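# Move springy plastic panel from rack into metal frame

## Task

Lift the flexible plastic panel out of the rack and install it in the metal frame so that each end sits fully in a post's groove, the bottom edge rests on the sill along its whole length, and the panel stays upright with nothing holding it.

## Robot and tools

Robot: two UR7e-type arms, left_arm and right_arm, each with a Robotiq 140 gripper whose fingers can fold at a hinge. left_arm is on the +y side. Scene frame: origin at table height midway between the nominal bases, +x out over the table, +z up. Calibrated bases: left_arm at (-0.059, +0.450, +0.027) m, quat_wxyz (+1.000, 0, 0, +0.030); right_arm at (+0.051, -0.519, +0.027) m, quat_wxyz (+1.000, 0, 0, -0.011). Hand positions, orientations, velocities and wrist-camera poses are in each arm's own base frame; fixed cameras and the table are in the scene frame. Printed poses may be off by a few centimetres. end_effector_position is the pinch point between the closed pads; the fingers point along the gripper's +z and open along its y.

Joint order, used in every row and every per-joint list: shoulder pan, wrist 2, wrist 1, shoulder lift, wrist 3, elbow. Stated ranges: elbow -3.142 to 3.142 rad, all others -6.283 to 6.283 rad.

A row is 18 numbers, each in [-1, 1], always for both arms: left_arm's 6 joint numbers, then its gripper position, force_limit, speed; then the same 9 for right_arm. Joint numbers are offsets, not poses: they count from the Joint targets shown when the action (or move) begins, and 1.0 equals 2.222 rad. Repeating an offset adds to it again. An action that would send a joint more than 0.010 rad outside its range is refused for both arms; the line "joint sent to its limit" means a joint was clipped at its end. Gripper position is absolute: +1 fully open (140 mm), about -0.8 pads touching, -1 close until blocked. force_limit -1 to +1 sets squeeze (about 14 N to 58 N slowly; faster closes squeeze much harder). speed -1 to +1 sets finger speed (about 30 to 250 mm/s). To leave a gripper alone, resend its last three numbers; 0 is a real command.

Tools:
- execute_actions(actions, cameras): actions is a list of actions; each action is up to 15 rows at 1/30 s per row, the last row held to fill 15 steps. An empty list returns state and all camera images. cameras lists names, ["all"], or [].
- move(target, speed, blend, stop_force, zero, blocking, cameras): target is one 18-number row or a list of up to 15 rows; all offsets in every row count from the same starting Joint targets. Joints travel together, so the hand follows a curve; no obstacle avoidance. speed in rad/s, 0.01 to 3.14, default 0.5, for the joint travelling farthest (one value or one per target). blend in rad rounds corners in a list; 0 stops at each. stop_force, 3 to 120 N, halts an arm when its wrist sensor feels that much push; use a slow speed with it, and leave it out when backing away from contact. zero (only with stop_force) re-zeros the sensor first; default true. blocking=false returns early and cannot be used with stop_force. The result adds a "move:" line: done, off_target, moving, held, or fault, with limits=held if steps were withheld.
- wait(seconds 0 to 10): let time pass holding commands.
- stop(): brake a running move.
- zoom_image(camera, region [x0, y0, x1, y1] in pixels, at most 504 by 504): enlarge part of the latest image.
- zero_wrist_force(arm): tare that arm's wrist sensor.
- read_manual(section): licence texts only.
- finished_scene(scene): ends the current scene, given its number; irreversible, so call it only once the panel stands correctly without support.

Cameras: cam_head_left, cam_head_right, cam_high, cam_low, cam_left_wrist, cam_right_wrist, all 672x504.

Reading results: Joint positions, velocities and torques are in the joint order above (rad, rad/s). Joint targets is the base for the next offsets. object_status: 0 moving, 1 blocked while opening, 2 blocked while closing (a grip), 3 reached position or pads met. Check for 2 after closing. position_measured is in counts: 3 open, about 75 at 100 mm, 139 at 60 mm, 200 at 20 mm, 230 pads together. To grip harder, raise force_limit and nudge position (e.g. -1 to -0.98). Wrist force and torque are in the end effector's axes, showing force from the contact into the arm. "joint command not followed" means the inter-arm clearance check changed a step. Tool commands shows current gripper commands. A MOTOR HOT line warns of overheating.

Grasping: grip with the fingertip quarter of the pads for a predictable squeeze; deeper grips let fingers fold, holding loosely or too hard. Pressing fingertips into a surface folds them easily, so contact can go unnoticed.

Hazards: a joint contact torque at its limit (141 N m for the three big joints, 26.3 N m for wrists) or about 150 N of outside force halts that arm for 10 s. Arms are stiff: targets beyond a firm contact cause faults. Overheating from holding loads, long reach, or pushing at an unreachable pose brakes an arm for 30 s or more. Do not bump the arms together or close a gripper on the other's fingers. Avoid dropping the panel, releasing it while moving, slamming it or shoving hard, and never let anything fall off or be left off the table; that fails the job. Heavy or fixed objects must not be struck hard. Limit twisting or levering on the gripper. Smooth, brief motion is preferred.

Each tool is called as a command line: name --argument value for each argument, lists and objects as JSON in quotes; but a table of rows of numbers goes row by row, as --pt "numbers of a row", without its own name.

## Session

execute_actions --actions '[]'

Scene clock: 0.00 s.
left_arm: end_effector_position=(+0.1117, -0.4983, +0.3037) position_measured=3 object_status=3 end_effector_quat_wxyz=(+0.117, +0.847, +0.249, +0.455) | right_arm: end_effector_position=(+0.8132, +0.2905, +0.2781) position_measured=3 object_status=3 end_effector_quat_wxyz=(-0.273, +0.673, +0.054, +0.685)
Joint names: [shoulder pan, wrist 2, wrist 1, shoulder lift, wrist 3, elbow]
Joint positions: left_arm=[-2.106 -0.799 -1.011 -1.468 0.18 1.584] | right_arm=[0.037 -1.15 -4.135 -0.769 3.48 1.666]
Joint velocities: within noise
Joint torques (N m): no reading
Wrist force (N): no reading
Wrist torque (N m): no reading
Wrist force, peak (N): no reading
Joint targets: left_arm=[-2.106 -0.799 -1.011 -1.468 0.180 1.584] | right_arm=[0.037 -1.150 -4.135 -0.769 3.480 1.666]
Tool commands: left_gripper/position=+1.0 left_gripper/force_limit=+1.0 left_gripper/speed=+1.0 right_gripper/position=+1.0 right_gripper/force_limit=+1.0 right_gripper/speed=+1.0

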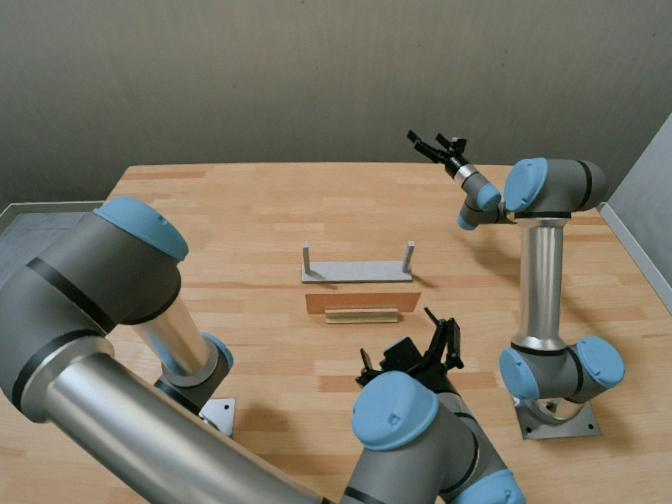

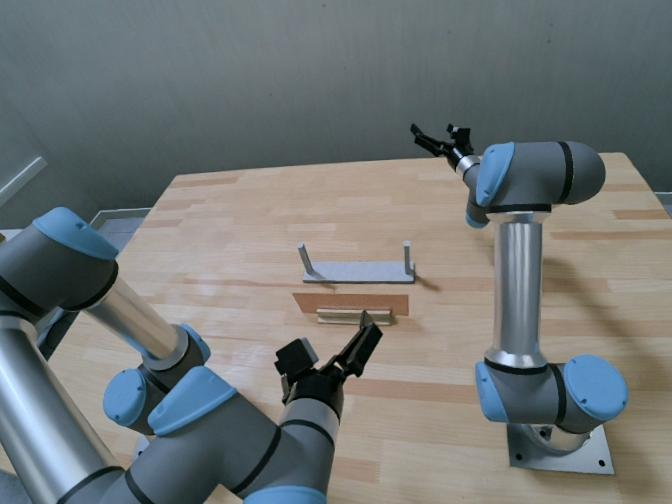

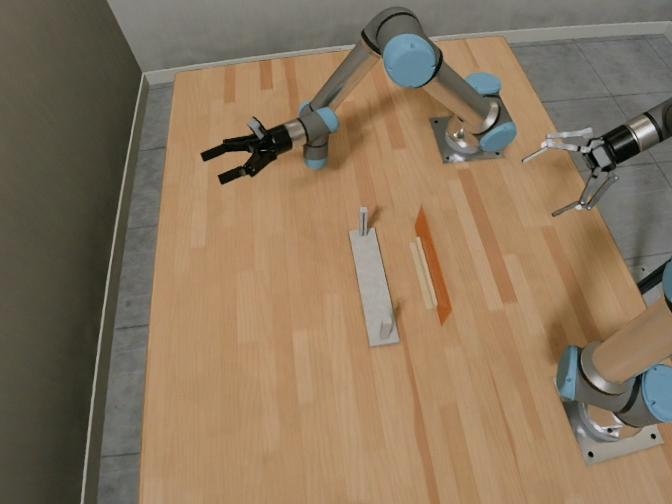

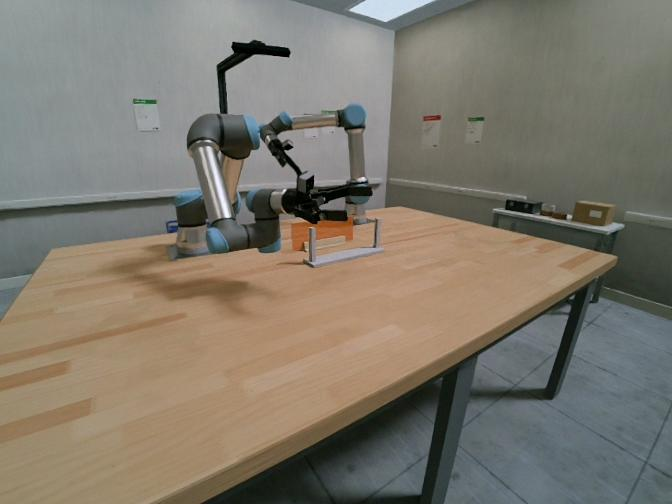

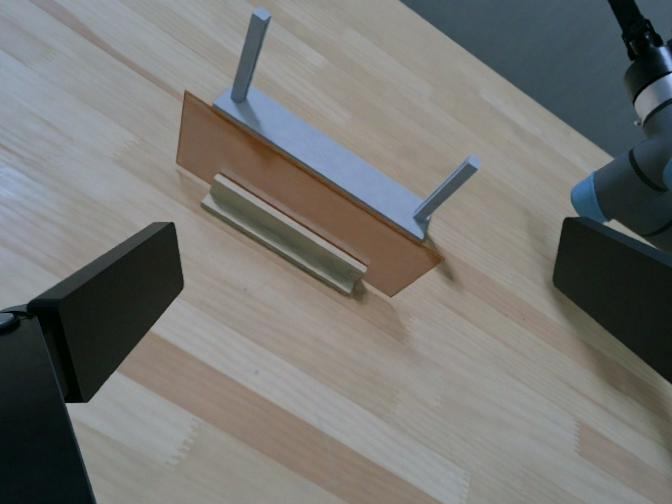

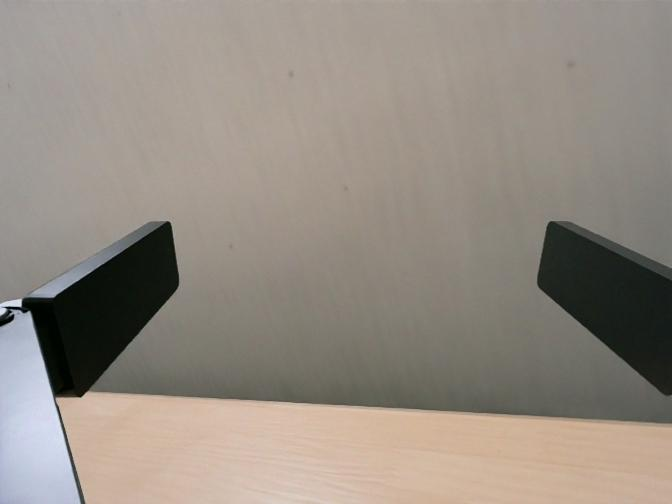

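zoom_image --camera "cam_left_wrist" --region '[160, 0, 500, 310]'

zoom_image --camera "cam_low" --region '[280, 200, 400, 280]'

zoom_image --camera "cam_high" --region '[330, 190, 480, 360]'

zoom_image --camera "cam_head_right" --region '[280, 230, 430, 340]'

Scaled by 1.482 from the camera's 672x504 image, which has a finer 960x720 frame.

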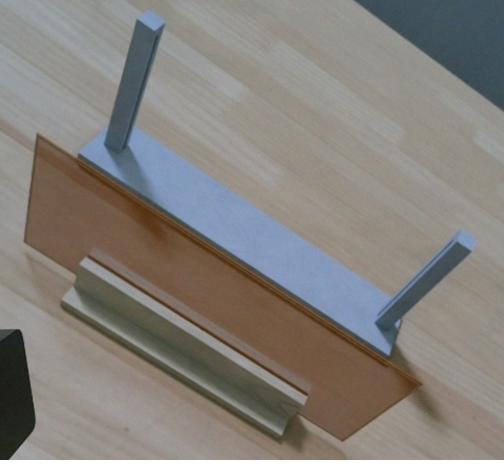

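Scaled by 4.200 from the camera's 672x504 image, which has a finer 960x720 frame.

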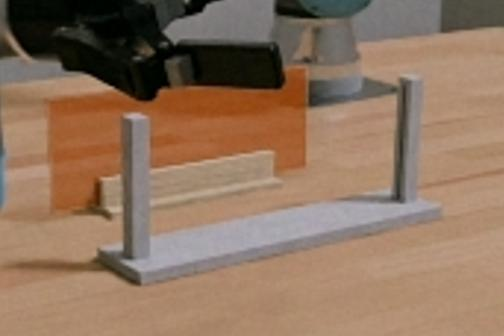

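Scaled by 2.965 from the camera's 672x504 image, which has a finer 960x720 frame.

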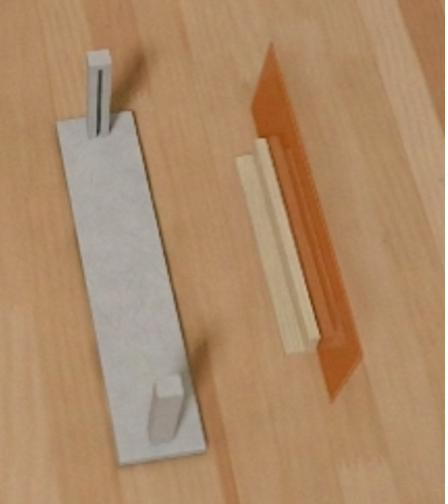

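Scaled by 3.360 from the camera's 672x504 image, which has a finer 960x720 frame.

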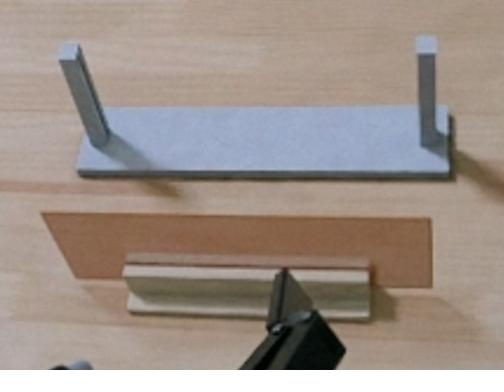

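move --target '[0.5217,-0.3473,-0.16,0.1809,0.2268,-0.325,1,1,1,0,0,0,0,0,0,1,1,1]' --speed 1.0 --cameras '["cam_left_wrist","cam_high","cam_head_right","cam_right_wrist"]'

zoom_image --camera "cam_left_wrist" --region '[150, 50, 500, 400]'

Scene clock: 36.93 s.
left_arm: end_effector_position=(+0.5107, -0.4817, +0.3032) position_measured=3 object_status=3 end_effector_quat_wxyz=(+0.000, +0.728, +0.686, +0.000) end_effector_velocity=(+0.003, +0.001, +0.001) end_effector_angular_velocity=(-0.004, -0.001, +0.003) | right_arm: end_effector_position=(+0.8132, +0.2905, +0.2781) position_measured=3 object_status=3 end_effector_quat_wxyz=(-0.273, +0.673, +0.054, +0.685)
Joint names: [shoulder pan, wrist 2, wrist 1, shoulder lift, wrist 3, elbow]
Joint positions: left_arm=[-0.947 -1.57 -1.367 -1.066 0.684 0.862] | right_arm=[0.037 -1.15 -4.135 -0.769 3.48 1.666]
Joint velocities: left_arm=[0.005 -0.002 -0.002 0 0.002 -0.002] | right_arm=[within noise]
Joint torques (N m): left_arm=[9.62 -1.71 -3.63 -36.8 1.25 -36.02] | right_arm=[1.2 -0.08 -2.35 -48.33 0 -17.25]
Wrist force (N): left_arm=[-1.1 -1.4 -2.4] | right_arm=[-0.1 0.0 -0.1]
Wrist torque (N m): left_arm=[-0.11 0.16 -0.27] | right_arm=[0.00 0.03 0.00]
Wrist force, peak (N): left_arm=[0.9 1.8 -2.7] | right_arm=[-0.3 0.4 -0.2]
Joint targets: left_arm=[-0.947 -1.570 -1.367 -1.066 0.684 0.862] | right_arm=[0.037 -1.150 -4.135 -0.769 3.480 1.666]
move: done
Images, in order (width x height): cam_head_right 672x504, cam_high 672x504, cam_left_wrist 672x504, cam_right_wrist 672x504.

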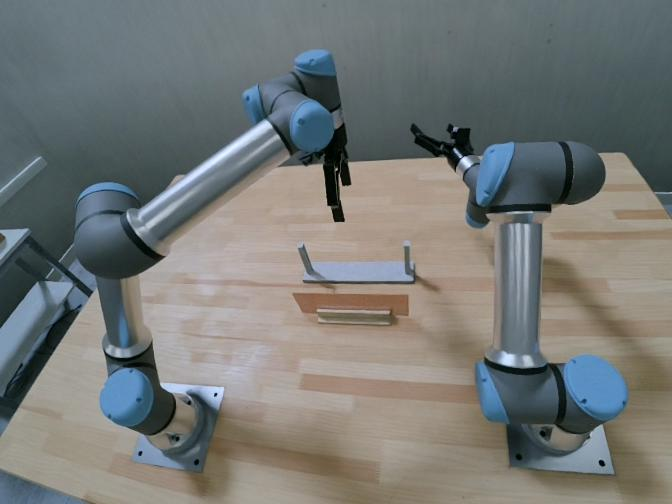

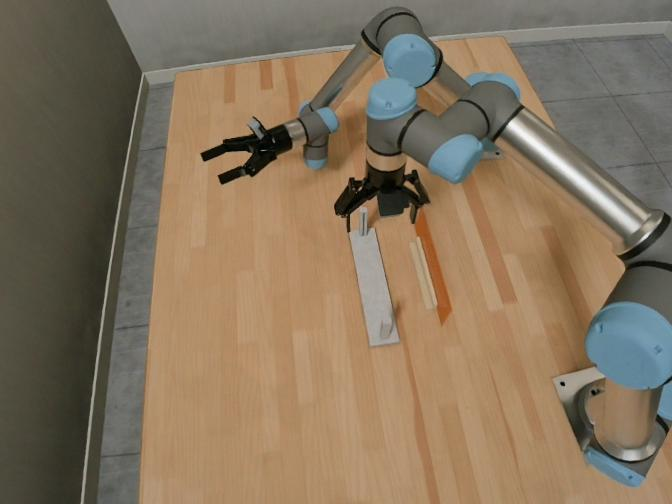

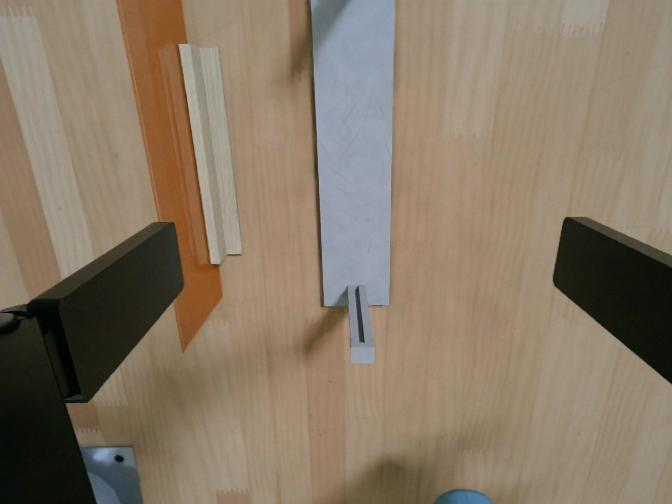

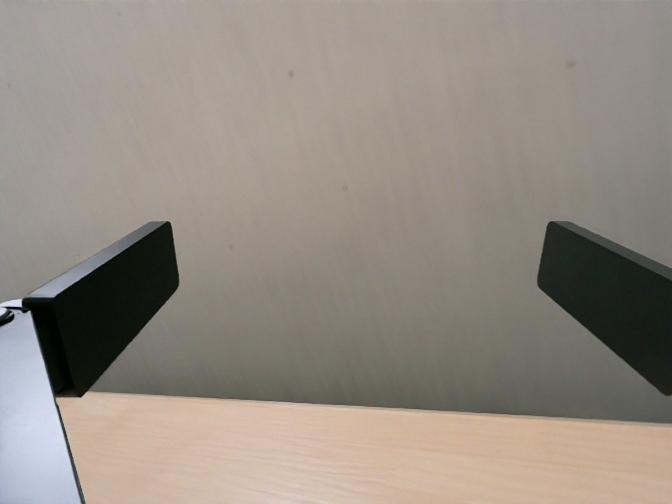

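Scaled by 1.440 from the camera's 672x504 image, which has a finer 960x720 frame.

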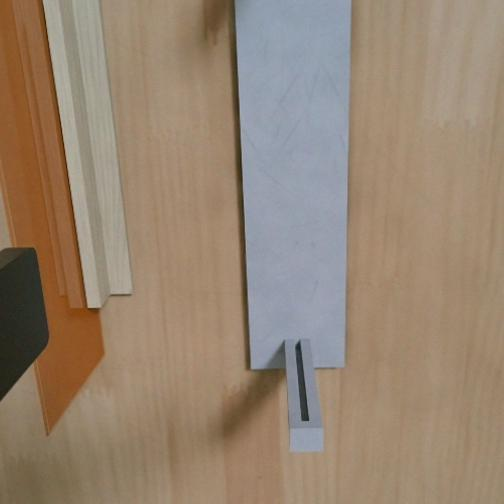

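zoom_image --camera "cam_left_wrist" --region '[310, 260, 410, 380]'

zoom_image --camera "cam_left_wrist" --region '[100, 0, 420, 120]'

zoom_image --camera "cam_left_wrist" --region '[140, 200, 260, 360]'

Scaled by 4.200 from the camera's 672x504 image, which has a finer 960x720 frame.

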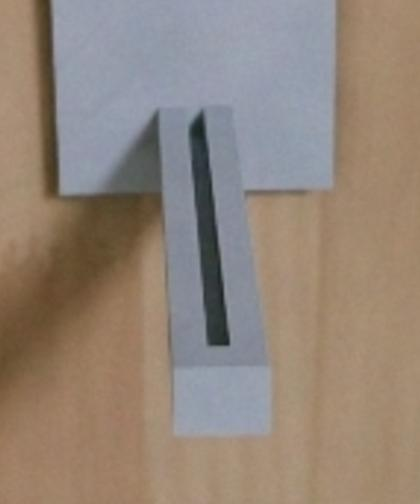

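Scaled by 1.575 from the camera's 672x504 image, which has a finer 960x720 frame.

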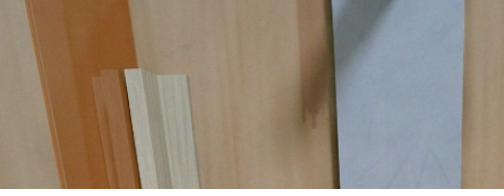

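Scaled by 3.150 from the camera's 672x504 image, which has a finer 960x720 frame.

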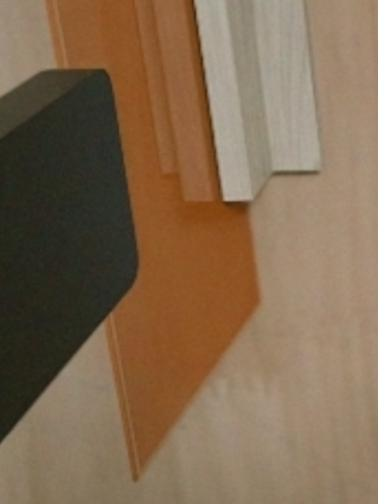

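move --target '[-0.0402,0,-0.13,-0.2293,-0.0403,0.3594,-0.2,-1,-0.5, 0.1465,-0.0947,0.5585,-0.1968,0.4273,0.0134,-0.2,-1,-0.5]' --speed 1.2

move --target '[0,0,0,0,0,0,-0.2,-1,-0.5, 0.1466,-0.0947,0.5585,-0.1967,0.4273,0.0134,-0.2,-1,-0.5]' --speed 1.2 --cameras '["all"]'

Scene clock: 61.30 s.
left_arm: end_effector_position=(+0.3636, -0.3525, +0.2434) position_measured=154 object_status=3 end_effector_quat_wxyz=(+0.000, +0.728, +0.686, +0.000) | right_arm: end_effector_position=(+0.6686, +0.4654, +0.2446) position_measured=154 object_status=3 end_effector_quat_wxyz=(-0.361, +0.833, -0.368, +0.203)
Joint names: [shoulder pan, wrist 2, wrist 1, shoulder lift, wrist 3, elbow]
Joint positions: left_arm=[-1.036 -1.57 -1.655 -1.576 0.594 1.66] | right_arm=[0.362 -1.36 -2.894 -1.206 4.429 1.695]
Joint torques (N m): left_arm=[-7.84 -1.3 -3.79 -40.07 -1.67 -11.77] | right_arm=[11.28 -2.18 -2.69 -45.11 2.08 -12.18]
Wrist force (N): left_arm=[-1.4 -0.9 -2.5] | right_arm=[3.8 3.2 2.5]
Wrist torque (N m): left_arm=[-0.01 0.23 -0.21] | right_arm=[0.70 -0.85 -0.03]
Wrist force, peak (N): left_arm=[-1.5 -1.2 -3.0] | right_arm=[4.1 3.3 2.6]
Joint targets: left_arm=[-1.036 -1.570 -1.656 -1.576 0.594 1.660] | right_arm=[0.362 -1.360 -2.894 -1.206 4.429 1.695]
move: done

Scene clock: 63.27 s.
left_arm: end_effector_position=(+0.3636, -0.3524, +0.2434) position_measured=154 object_status=3 end_effector_quat_wxyz=(+0.000, +0.728, +0.686, +0.000) | right_arm: end_effector_position=(+0.2707, +0.3951, +0.2432) position_measured=154 object_status=3 end_effector_quat_wxyz=(+0.000, +0.715, -0.699, +0.000)
Joint names: [shoulder pan, wrist 2, wrist 1, shoulder lift, wrist 3, elbow]
Joint positions: left_arm=[-1.036 -1.57 -1.656 -1.576 0.594 1.66] | right_arm=[0.688 -1.571 -1.653 -1.643 5.378 1.725]
Joint torques (N m): left_arm=[-8.07 -0.86 -3.89 -39.53 -1.58 -13.21] | right_arm=[11.14 -2.17 -1.4 -28.33 1.98 -13.9]
Wrist force (N): left_arm=[-1.5 -0.9 -2.7] | right_arm=[4.4 0.8 3.4]
Wrist torque (N m): left_arm=[0.00 0.26 -0.21] | right_arm=[0.46 -1.06 -0.32]
Wrist force, peak (N): left_arm=[-1.4 -0.7 -3.1] | right_arm=[5.5 2.7 3.7]
Joint targets: left_arm=[-1.036 -1.570 -1.656 -1.576 0.594 1.660] | right_arm=[0.688 -1.571 -1.653 -1.643 5.378 1.725]
move: done

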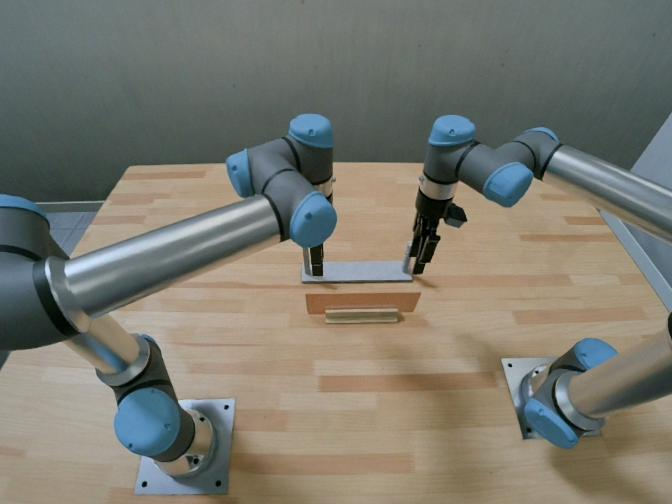

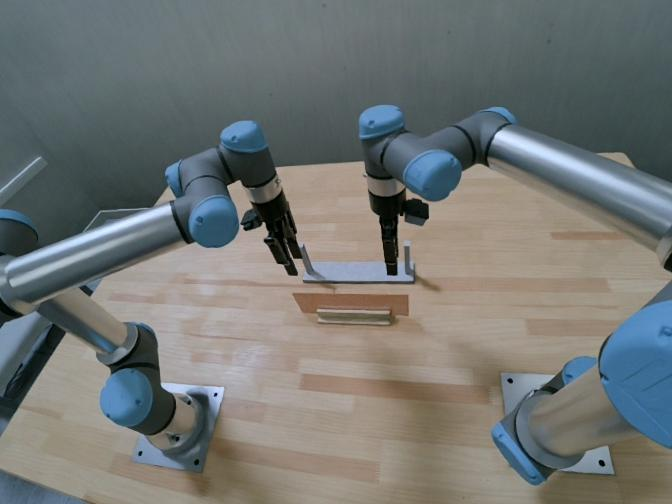

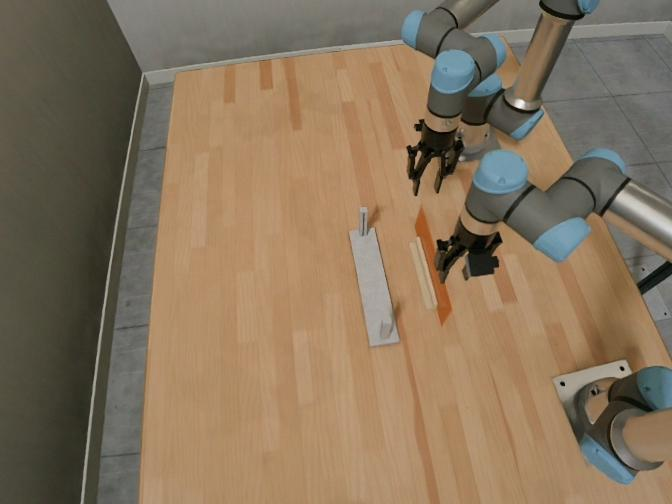

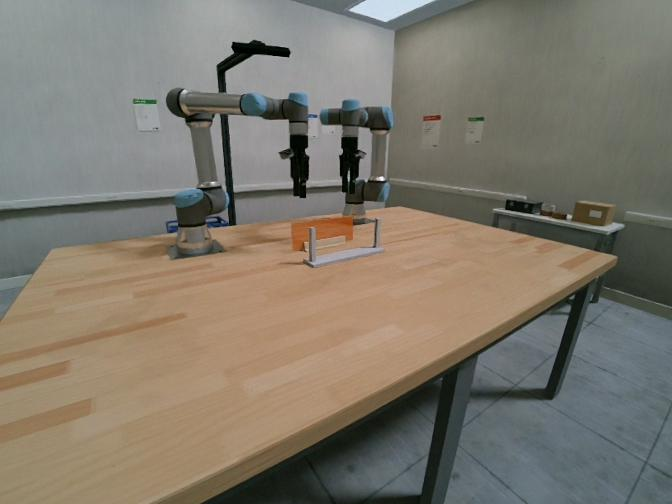

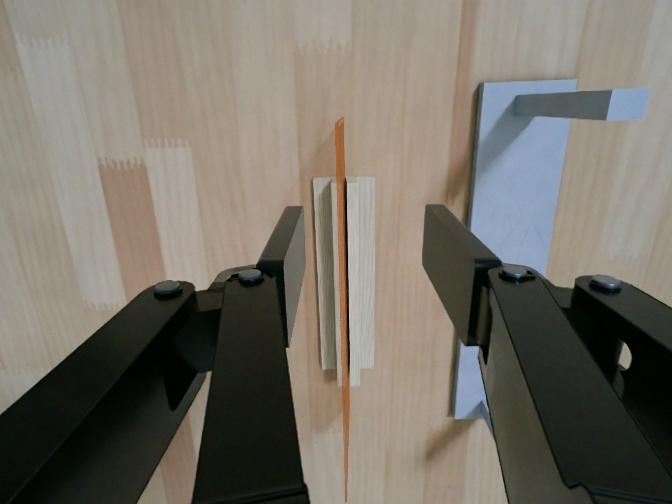

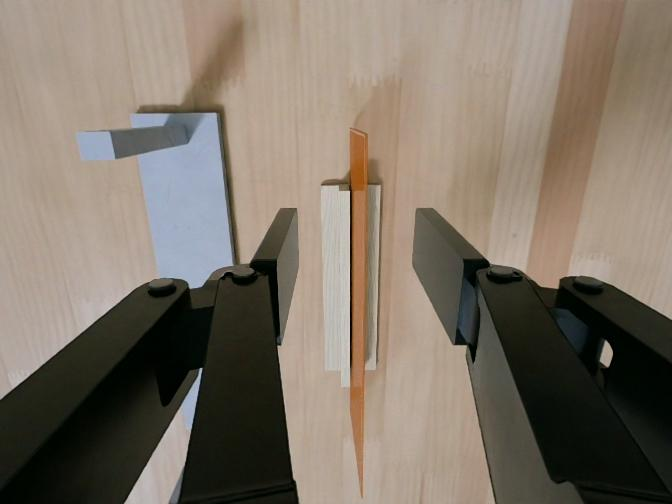

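zoom_image --camera "cam_left_wrist" --region '[300, 90, 400, 210]'

zoom_image --camera "cam_right_wrist" --region '[300, 110, 400, 230]'

zoom_image --camera "cam_left_wrist" --region '[460, 60, 660, 160]'

zoom_image --camera "cam_right_wrist" --region '[60, 100, 260, 200]'

Scaled by 4.200 from the camera's 672x504 image, which has a finer 960x720 frame.

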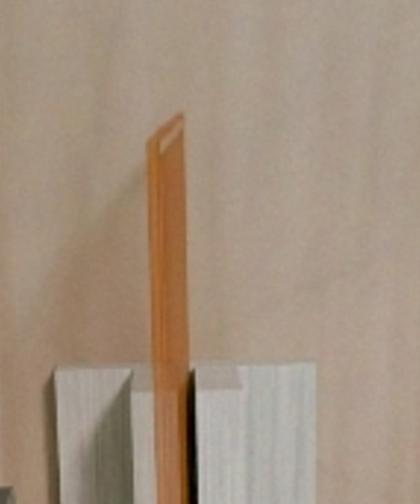

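Scaled by 4.200 from the camera's 672x504 image, which has a finer 960x720 frame.

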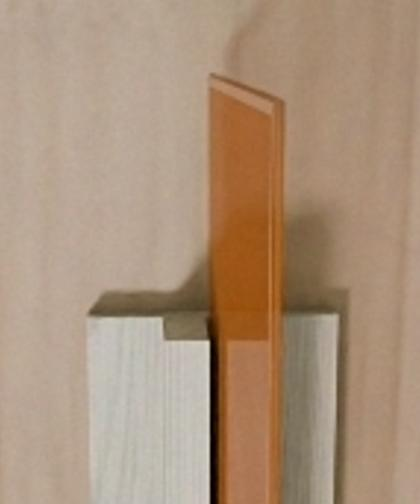

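Scaled by 2.520 from the camera's 672x504 image, which has a finer 960x720 frame.

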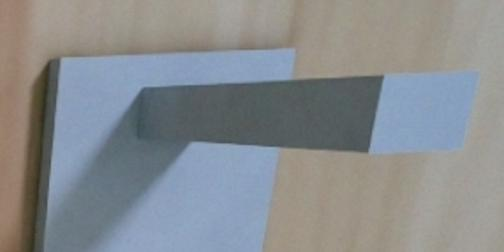

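Scaled by 2.520 from the camera's 672x504 image, which has a finer 960x720 frame.

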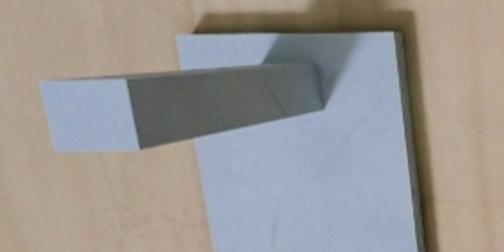

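move --target '[-0.008,0,-0.1429,0.0275,-0.0219,0.1154,-0.3,1,-1,0.0143,0,-0.1451,0.0286,0.0061,0.1165,-0.3,1,-1]' --speed 0.3 --cameras '["all"]'

zoom_image --camera "cam_low" --region '[270, 170, 400, 280]'

zoom_image --camera "cam_head_left" --region '[280, 210, 450, 350]'

zoom_image --camera "cam_left_wrist" --region '[240, 100, 480, 340]'

zoom_image --camera "cam_right_wrist" --region '[240, 100, 480, 340]'

Scene clock: 96.60 s.
left_arm: end_effector_position=(+0.3554, -0.3555, +0.1225) position_measured=167 object_status=3 end_effector_quat_wxyz=(+0.000, +0.717, +0.697, +0.000) | right_arm: end_effector_position=(+0.2554, +0.4012, +0.1222) position_measured=167 object_status=3 end_effector_quat_wxyz=(+0.000, +0.721, -0.693, +0.000)
Joint names: [shoulder pan, wrist 2, wrist 1, shoulder lift, wrist 3, elbow]
Joint positions: left_arm=[-1.054 -1.57 -1.973 -1.515 0.546 1.916] | right_arm=[0.72 -1.571 -1.975 -1.58 5.392 1.984]
Joint torques (N m): left_arm=[-7.38 0.13 -3.87 -16.07 -1.46 -12.19] | right_arm=[12.08 -1.98 -5.14 -15.48 1.81 -11.95]
Wrist force (N): left_arm=[-1.3 -0.8 -2.6] | right_arm=[4.2 1.1 3.5]
Wrist torque (N m): left_arm=[0.01 0.24 -0.19] | right_arm=[0.48 -1.04 -0.31]
Wrist force, peak (N): left_arm=[-1.0 -0.9 -3.8] | right_arm=[4.3 1.2 4.3]
Joint targets: left_arm=[-1.054 -1.570 -1.973 -1.515 0.545 1.917] | right_arm=[0.720 -1.571 -1.975 -1.580 5.392 1.984]
move: done

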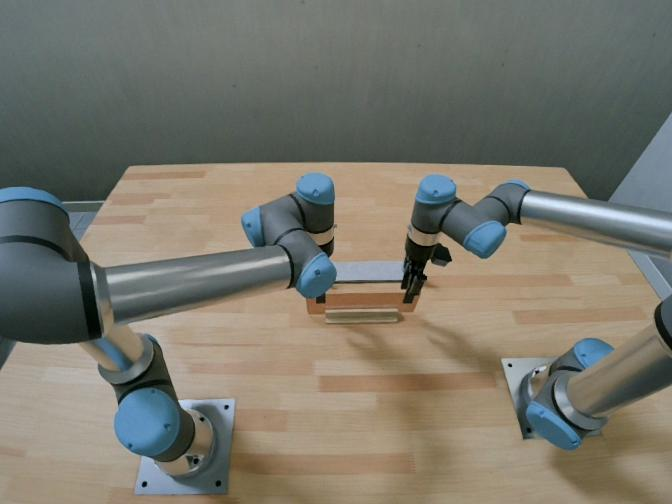

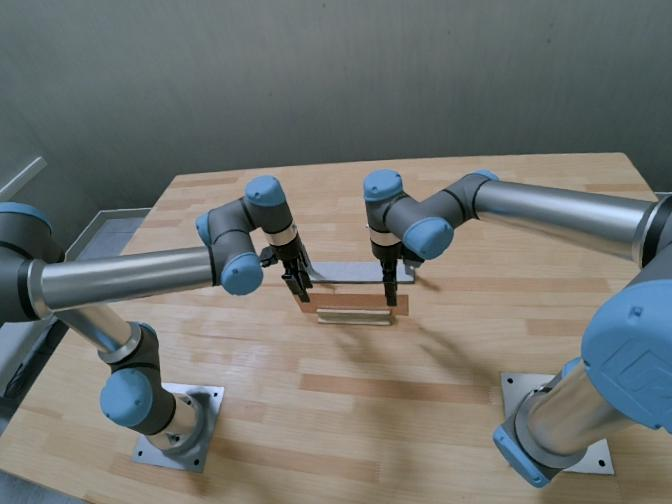

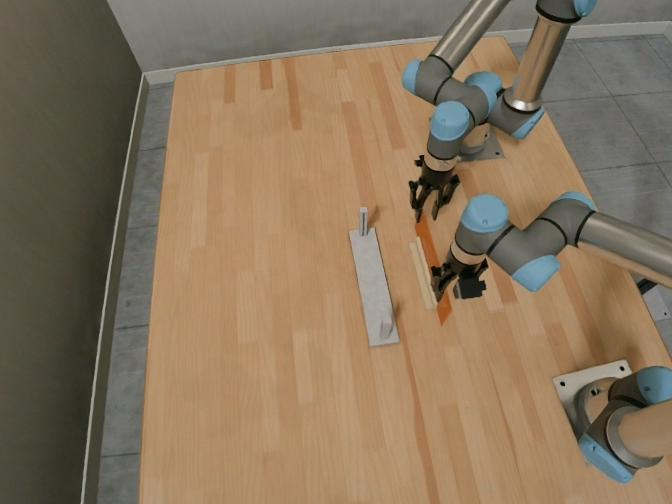

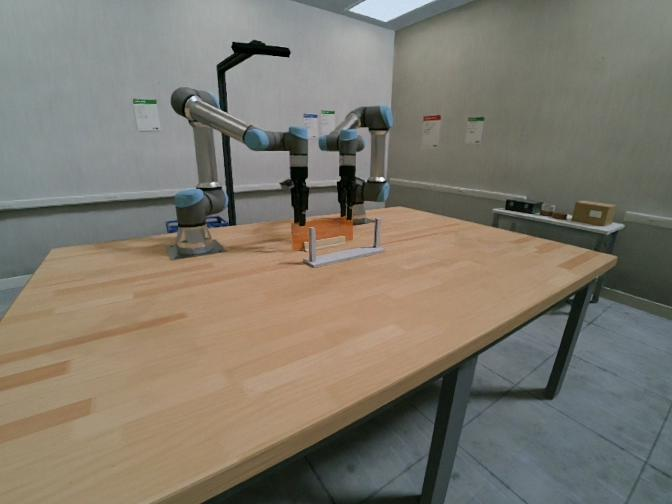

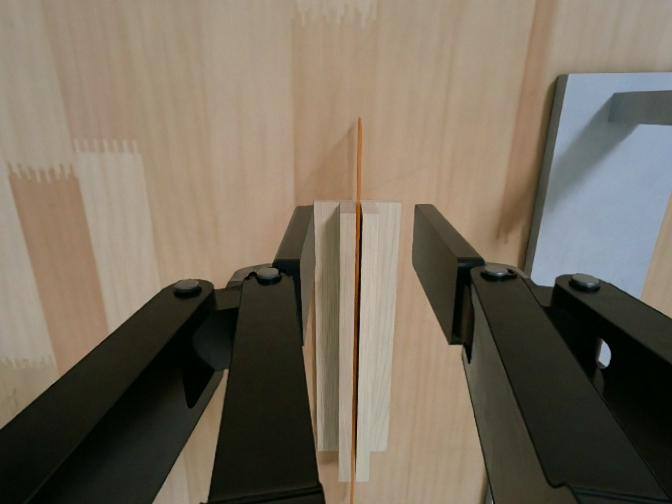

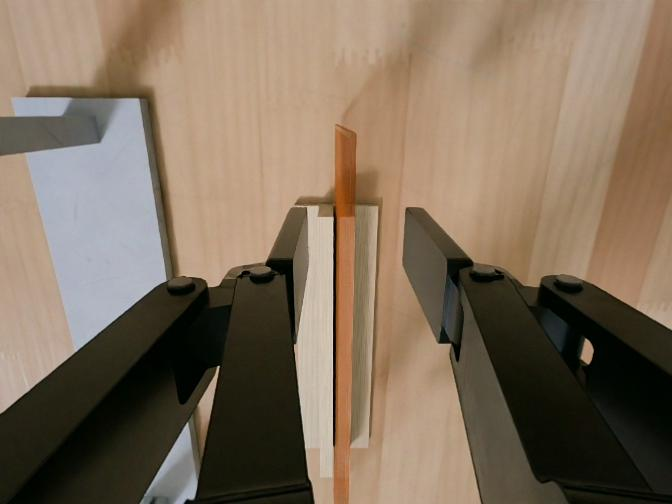

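Scaled by 3.877 from the camera's 672x504 image, which has a finer 960x720 frame.

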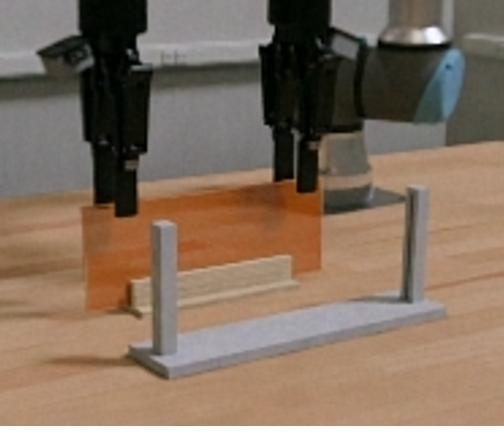

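Scaled by 2.965 from the camera's 672x504 image, which has a finer 960x720 frame.

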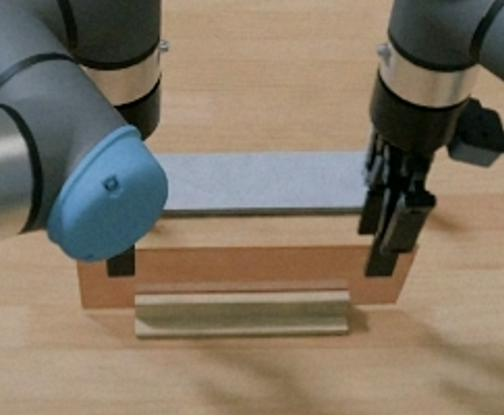

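Scaled by 2.100 from the camera's 672x504 image, which has a finer 960x720 frame.

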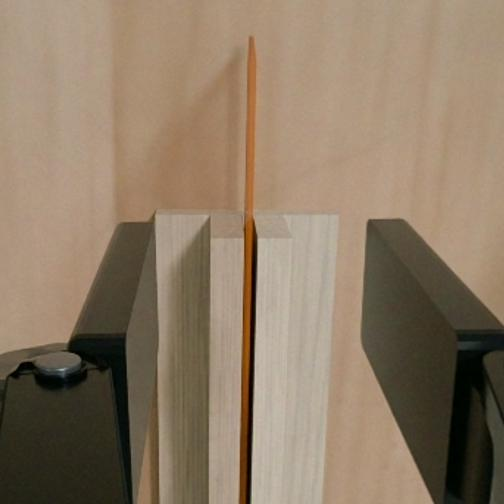

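Scaled by 2.100 from the camera's 672x504 image, which has a finer 960x720 frame.

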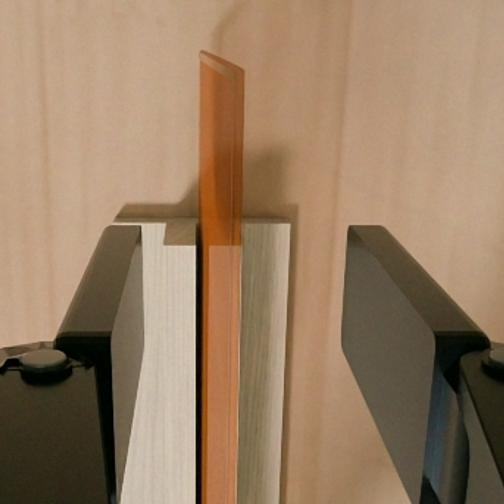

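move --target '[-0.0017,0,-0.005,0.0003,-0.0017,0.0046,-0.3,0.5,-1,0,0,-0.005,0.0018,0,0.0032,-0.3,0.5,-1]' --speed 0.2

move --target '[0,0,0,0,0,0,-1,0.5,-1,0,0,0,0,0,0,-1,0.5,-1]' --cameras '["cam_left_wrist","cam_right_wrist","cam_low"]'

zoom_image --camera "cam_low" --region '[270, 170, 400, 280]'

Scene clock: 103.23 s.
left_arm: end_effector_position=(+0.3534, -0.3556, +0.1186) position_measured=167 object_status=3 end_effector_quat_wxyz=(+0.000, +0.717, +0.697, +0.000) | right_arm: end_effector_position=(+0.2554, +0.4012, +0.1182) position_measured=167 object_status=3 end_effector_quat_wxyz=(+0.000, +0.721, -0.693, +0.000)
Joint names: [shoulder pan, wrist 2, wrist 1, shoulder lift, wrist 3, elbow]
Joint positions: left_arm=[-1.058 -1.57 -1.984 -1.514 0.542 1.926] | right_arm=[0.72 -1.571 -1.986 -1.576 5.392 1.991]
Joint torques (N m): left_arm=[-8.42 0.53 -4.03 -16.55 -1.29 -10.99] | right_arm=[12.05 -0.8 -4.77 -18.12 1.75 -12.16]
Wrist force (N): left_arm=[-1.3 -1.0 -2.5] | right_arm=[4.1 1.1 3.3]
Wrist torque (N m): left_arm=[-0.04 0.22 -0.19] | right_arm=[0.49 -1.02 -0.31]
Wrist force, peak (N): left_arm=[-1.3 -0.9 -2.8] | right_arm=[4.4 1.2 3.6]
Joint targets: left_arm=[-1.058 -1.570 -1.984 -1.514 0.542 1.927] | right_arm=[0.720 -1.571 -1.986 -1.576 5.392 1.991]
move: done

Scene clock: 105.17 s.
left_arm: end_effector_position=(+0.3534, -0.3556, +0.1184) position_measured=231 object_status=0 end_effector_quat_wxyz=(+0.000, +0.717, +0.697, +0.000) | right_arm: end_effector_position=(+0.2554, +0.4012, +0.1181) position_measured=231 object_status=0 end_effector_quat_wxyz=(+0.000, +0.721, -0.693, +0.000)
Joint names: [shoulder pan, wrist 2, wrist 1, shoulder lift, wrist 3, elbow]
Joint positions: left_arm=[-1.058 -1.57 -1.984 -1.514 0.542 1.927] | right_arm=[0.72 -1.571 -1.986 -1.576 5.392 1.991]
Joint torques (N m): left_arm=[-7.38 0.47 -3.13 -16.62 -1.49 -12] | right_arm=[11.39 -0.23 -2.8 -16.51 1.7 -11.97]
Wrist force (N): left_arm=[-0.8 -1.0 -3.8] | right_arm=[4.3 0.7 1.6]
Wrist torque (N m): left_arm=[-0.01 0.20 -0.15] | right_arm=[0.53 -1.05 -0.27]
Wrist force, peak (N): left_arm=[-1.0 -1.1 -3.9] | right_arm=[4.5 1.2 3.4]
Joint targets: left_arm=[-1.058 -1.570 -1.984 -1.514 0.542 1.927] | right_arm=[0.720 -1.571 -1.986 -1.576 5.392 1.991]
move: done
Images, in order (width x height): cam_low 672x504, cam_left_wrist 672x504, cam_right_wrist 672x504.

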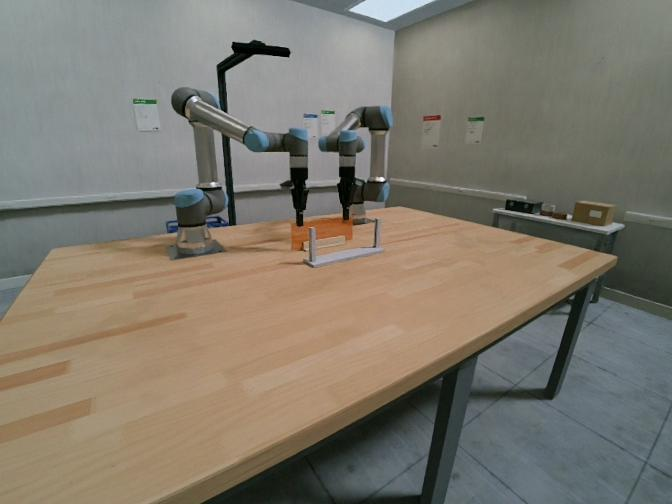

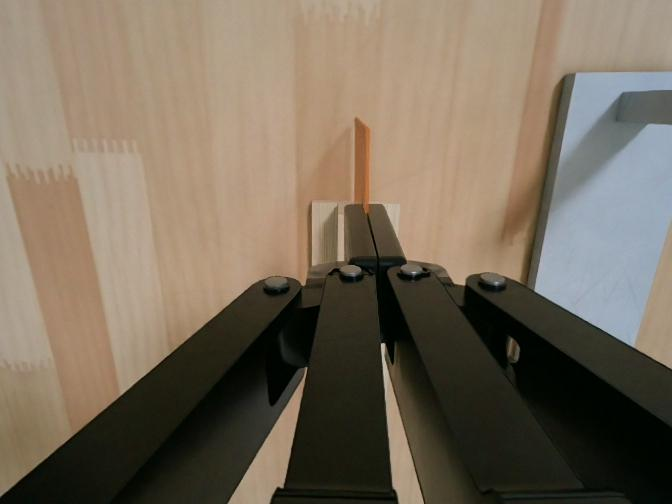

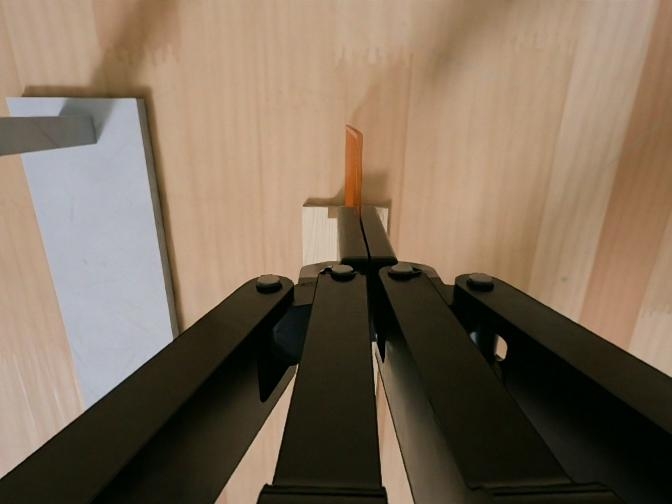

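Scaled by 3.877 from the camera's 672x504 image, which has a finer 960x720 frame.

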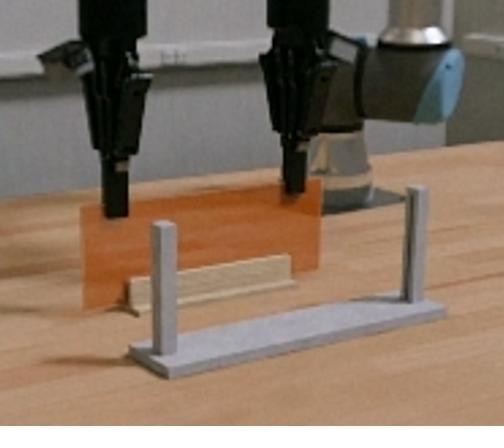

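move --target '[0,0,0.06,-0.0185,0,-0.0414,-1,0.5,-1,0,0,0.0614,-0.0191,0,-0.0422,-1,0.5,-1]' --speed 0.1 --cameras '["cam_low","cam_head_left"]'

zoom_image --camera "cam_low" --region '[270, 170, 400, 280]'

Scene clock: 126.40 s.
left_arm: end_effector_position=(+0.3534, -0.3558, +0.1680) position_measured=231 object_status=3 end_effector_quat_wxyz=(+0.000, +0.717, +0.697, +0.000) | right_arm: end_effector_position=(+0.2554, +0.4013, +0.1677) position_measured=231 object_status=3 end_effector_quat_wxyz=(+0.000, +0.721, -0.693, +0.000)
Joint names: [shoulder pan, wrist 2, wrist 1, shoulder lift, wrist 3, elbow]
Joint positions: left_arm=[-1.058 -1.57 -1.851 -1.555 0.542 1.835] | right_arm=[0.72 -1.571 -1.85 -1.618 5.392 1.897]
Joint torques (N m): left_arm=[-5.09 0.51 -1.54 -40.06 -1.7 -36.52] | right_arm=[10.05 1.27 -1.58 -29.11 1.2 -37.59]
Wrist force (N): left_arm=[-0.7 -1.4 -2.0] | right_arm=[4.7 0.7 3.6]
Wrist torque (N m): left_arm=[-0.05 0.24 -0.14] | right_arm=[0.50 -1.01 -0.28]
Wrist force, peak (N): left_arm=[5.2 -0.9 -2.2] | right_arm=[9.3 0.9 3.8]
Joint targets: left_arm=[-1.058 -1.570 -1.851 -1.555 0.542 1.835] | right_arm=[0.720 -1.571 -1.850 -1.618 5.392 1.897]
move: done
Images, in order (width x height): cam_head_left 672x504, cam_low 672x504.

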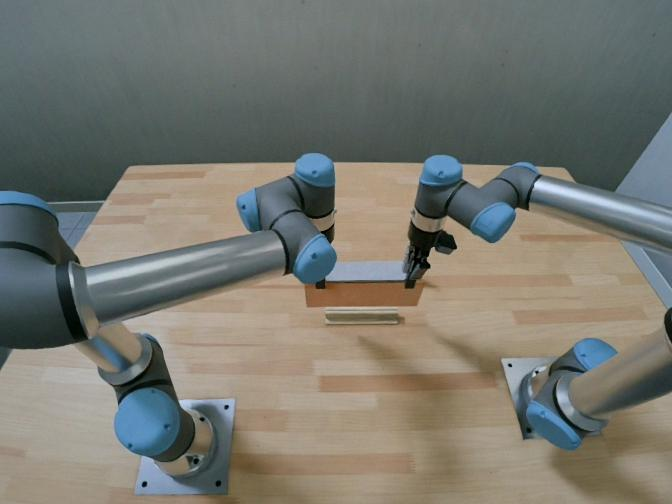

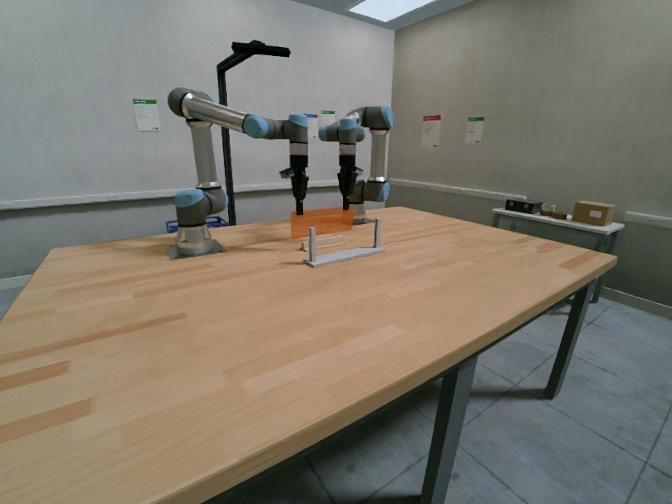

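Scaled by 3.877 from the camera's 672x504 image, which has a finer 960x720 frame.

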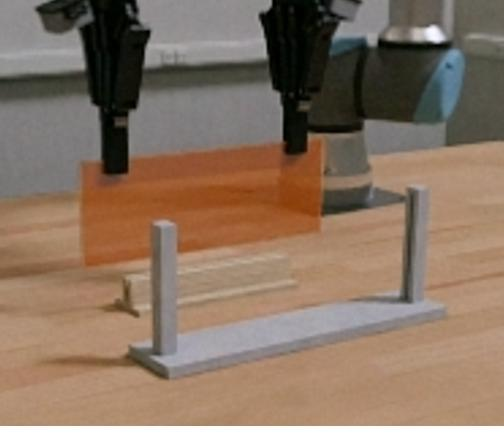

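move --pt "0.0244 0 0.0012 0.0246 0.0694 -0.0257 -1 0.5 -1 -0.0171 0 -0.0004 0.0211 -0.0619 -0.0207 -1 0.5 -1" --pt "0.0464 0 0.0041 0.0498 0.1365 -0.0538 -1 0.5 -1 -0.0322 0 0.0004 0.0436 -0.122 -0.0438 -1 0.5 -1" --speed 0.15 --blend '[0.02,0]' --cameras '["cam_low","cam_left_wrist","cam_right_wrist"]'

zoom_image --camera "cam_low" --region '[270, 170, 400, 280]'

Scene clock: 132.20 s.
left_arm: end_effector_position=(+0.4157, -0.3565, +0.1681) position_measured=231 object_status=3 end_effector_quat_wxyz=(+0.000, +0.783, +0.622, +0.000) | right_arm: end_effector_position=(+0.3161, +0.4068, +0.1679) position_measured=231 object_status=3 end_effector_quat_wxyz=(+0.000, +0.787, -0.618, +0.000)
Joint names: [shoulder pan, wrist 2, wrist 1, shoulder lift, wrist 3, elbow]
Joint positions: left_arm=[-0.955 -1.57 -1.842 -1.445 0.845 1.715] | right_arm=[0.648 -1.571 -1.849 -1.521 5.121 1.8]
Joint torques (N m): left_arm=[10.48 0.55 -1.52 -21.01 1.46 -36.71] | right_arm=[-8.85 2 -1.44 -19.92 -2.09 -39.27]
Wrist force (N): left_arm=[-1.6 -1.4 -2.1] | right_arm=[4.0 0.2 3.8]
Wrist torque (N m): left_arm=[-0.08 0.25 -0.33] | right_arm=[0.43 -0.96 -0.01]
Wrist force, peak (N): left_arm=[2.4 -1.0 -1.9] | right_arm=[7.0 0.7 3.8]
Joint targets: left_arm=[-0.955 -1.570 -1.842 -1.445 0.845 1.715] | right_arm=[0.648 -1.571 -1.849 -1.521 5.121 1.800]
move: done
Images, in order (width x height): cam_low 672x504, cam_left_wrist 672x504, cam_right_wrist 672x504.

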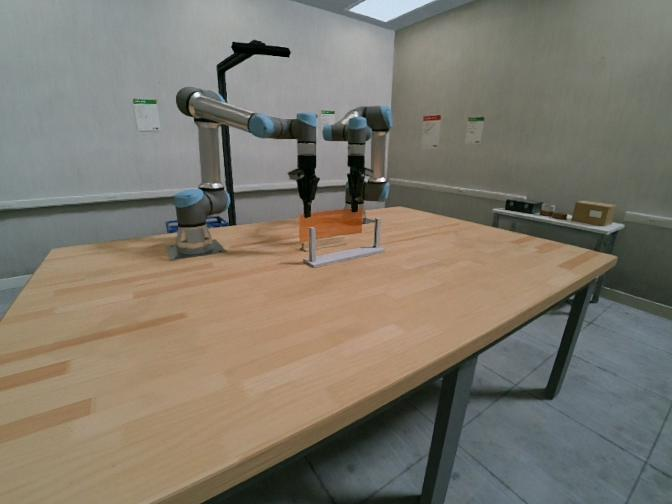

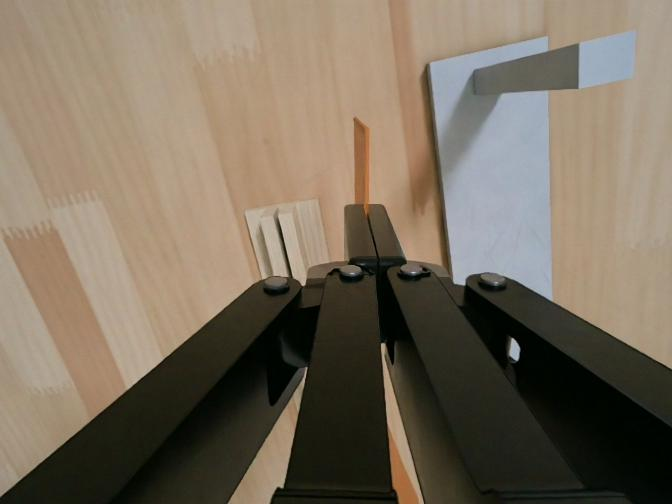

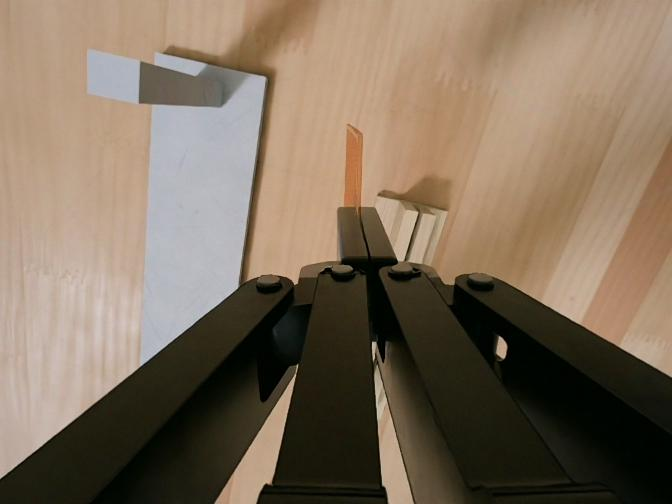

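Scaled by 3.877 from the camera's 672x504 image, which has a finer 960x720 frame.

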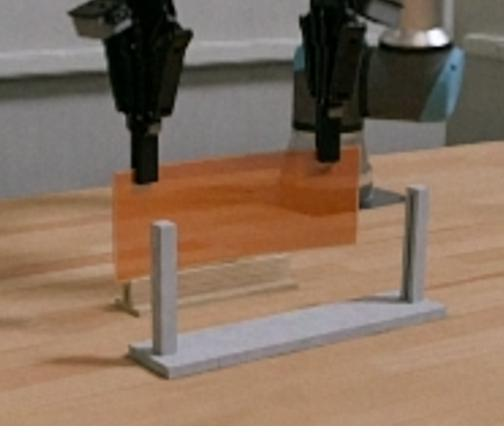

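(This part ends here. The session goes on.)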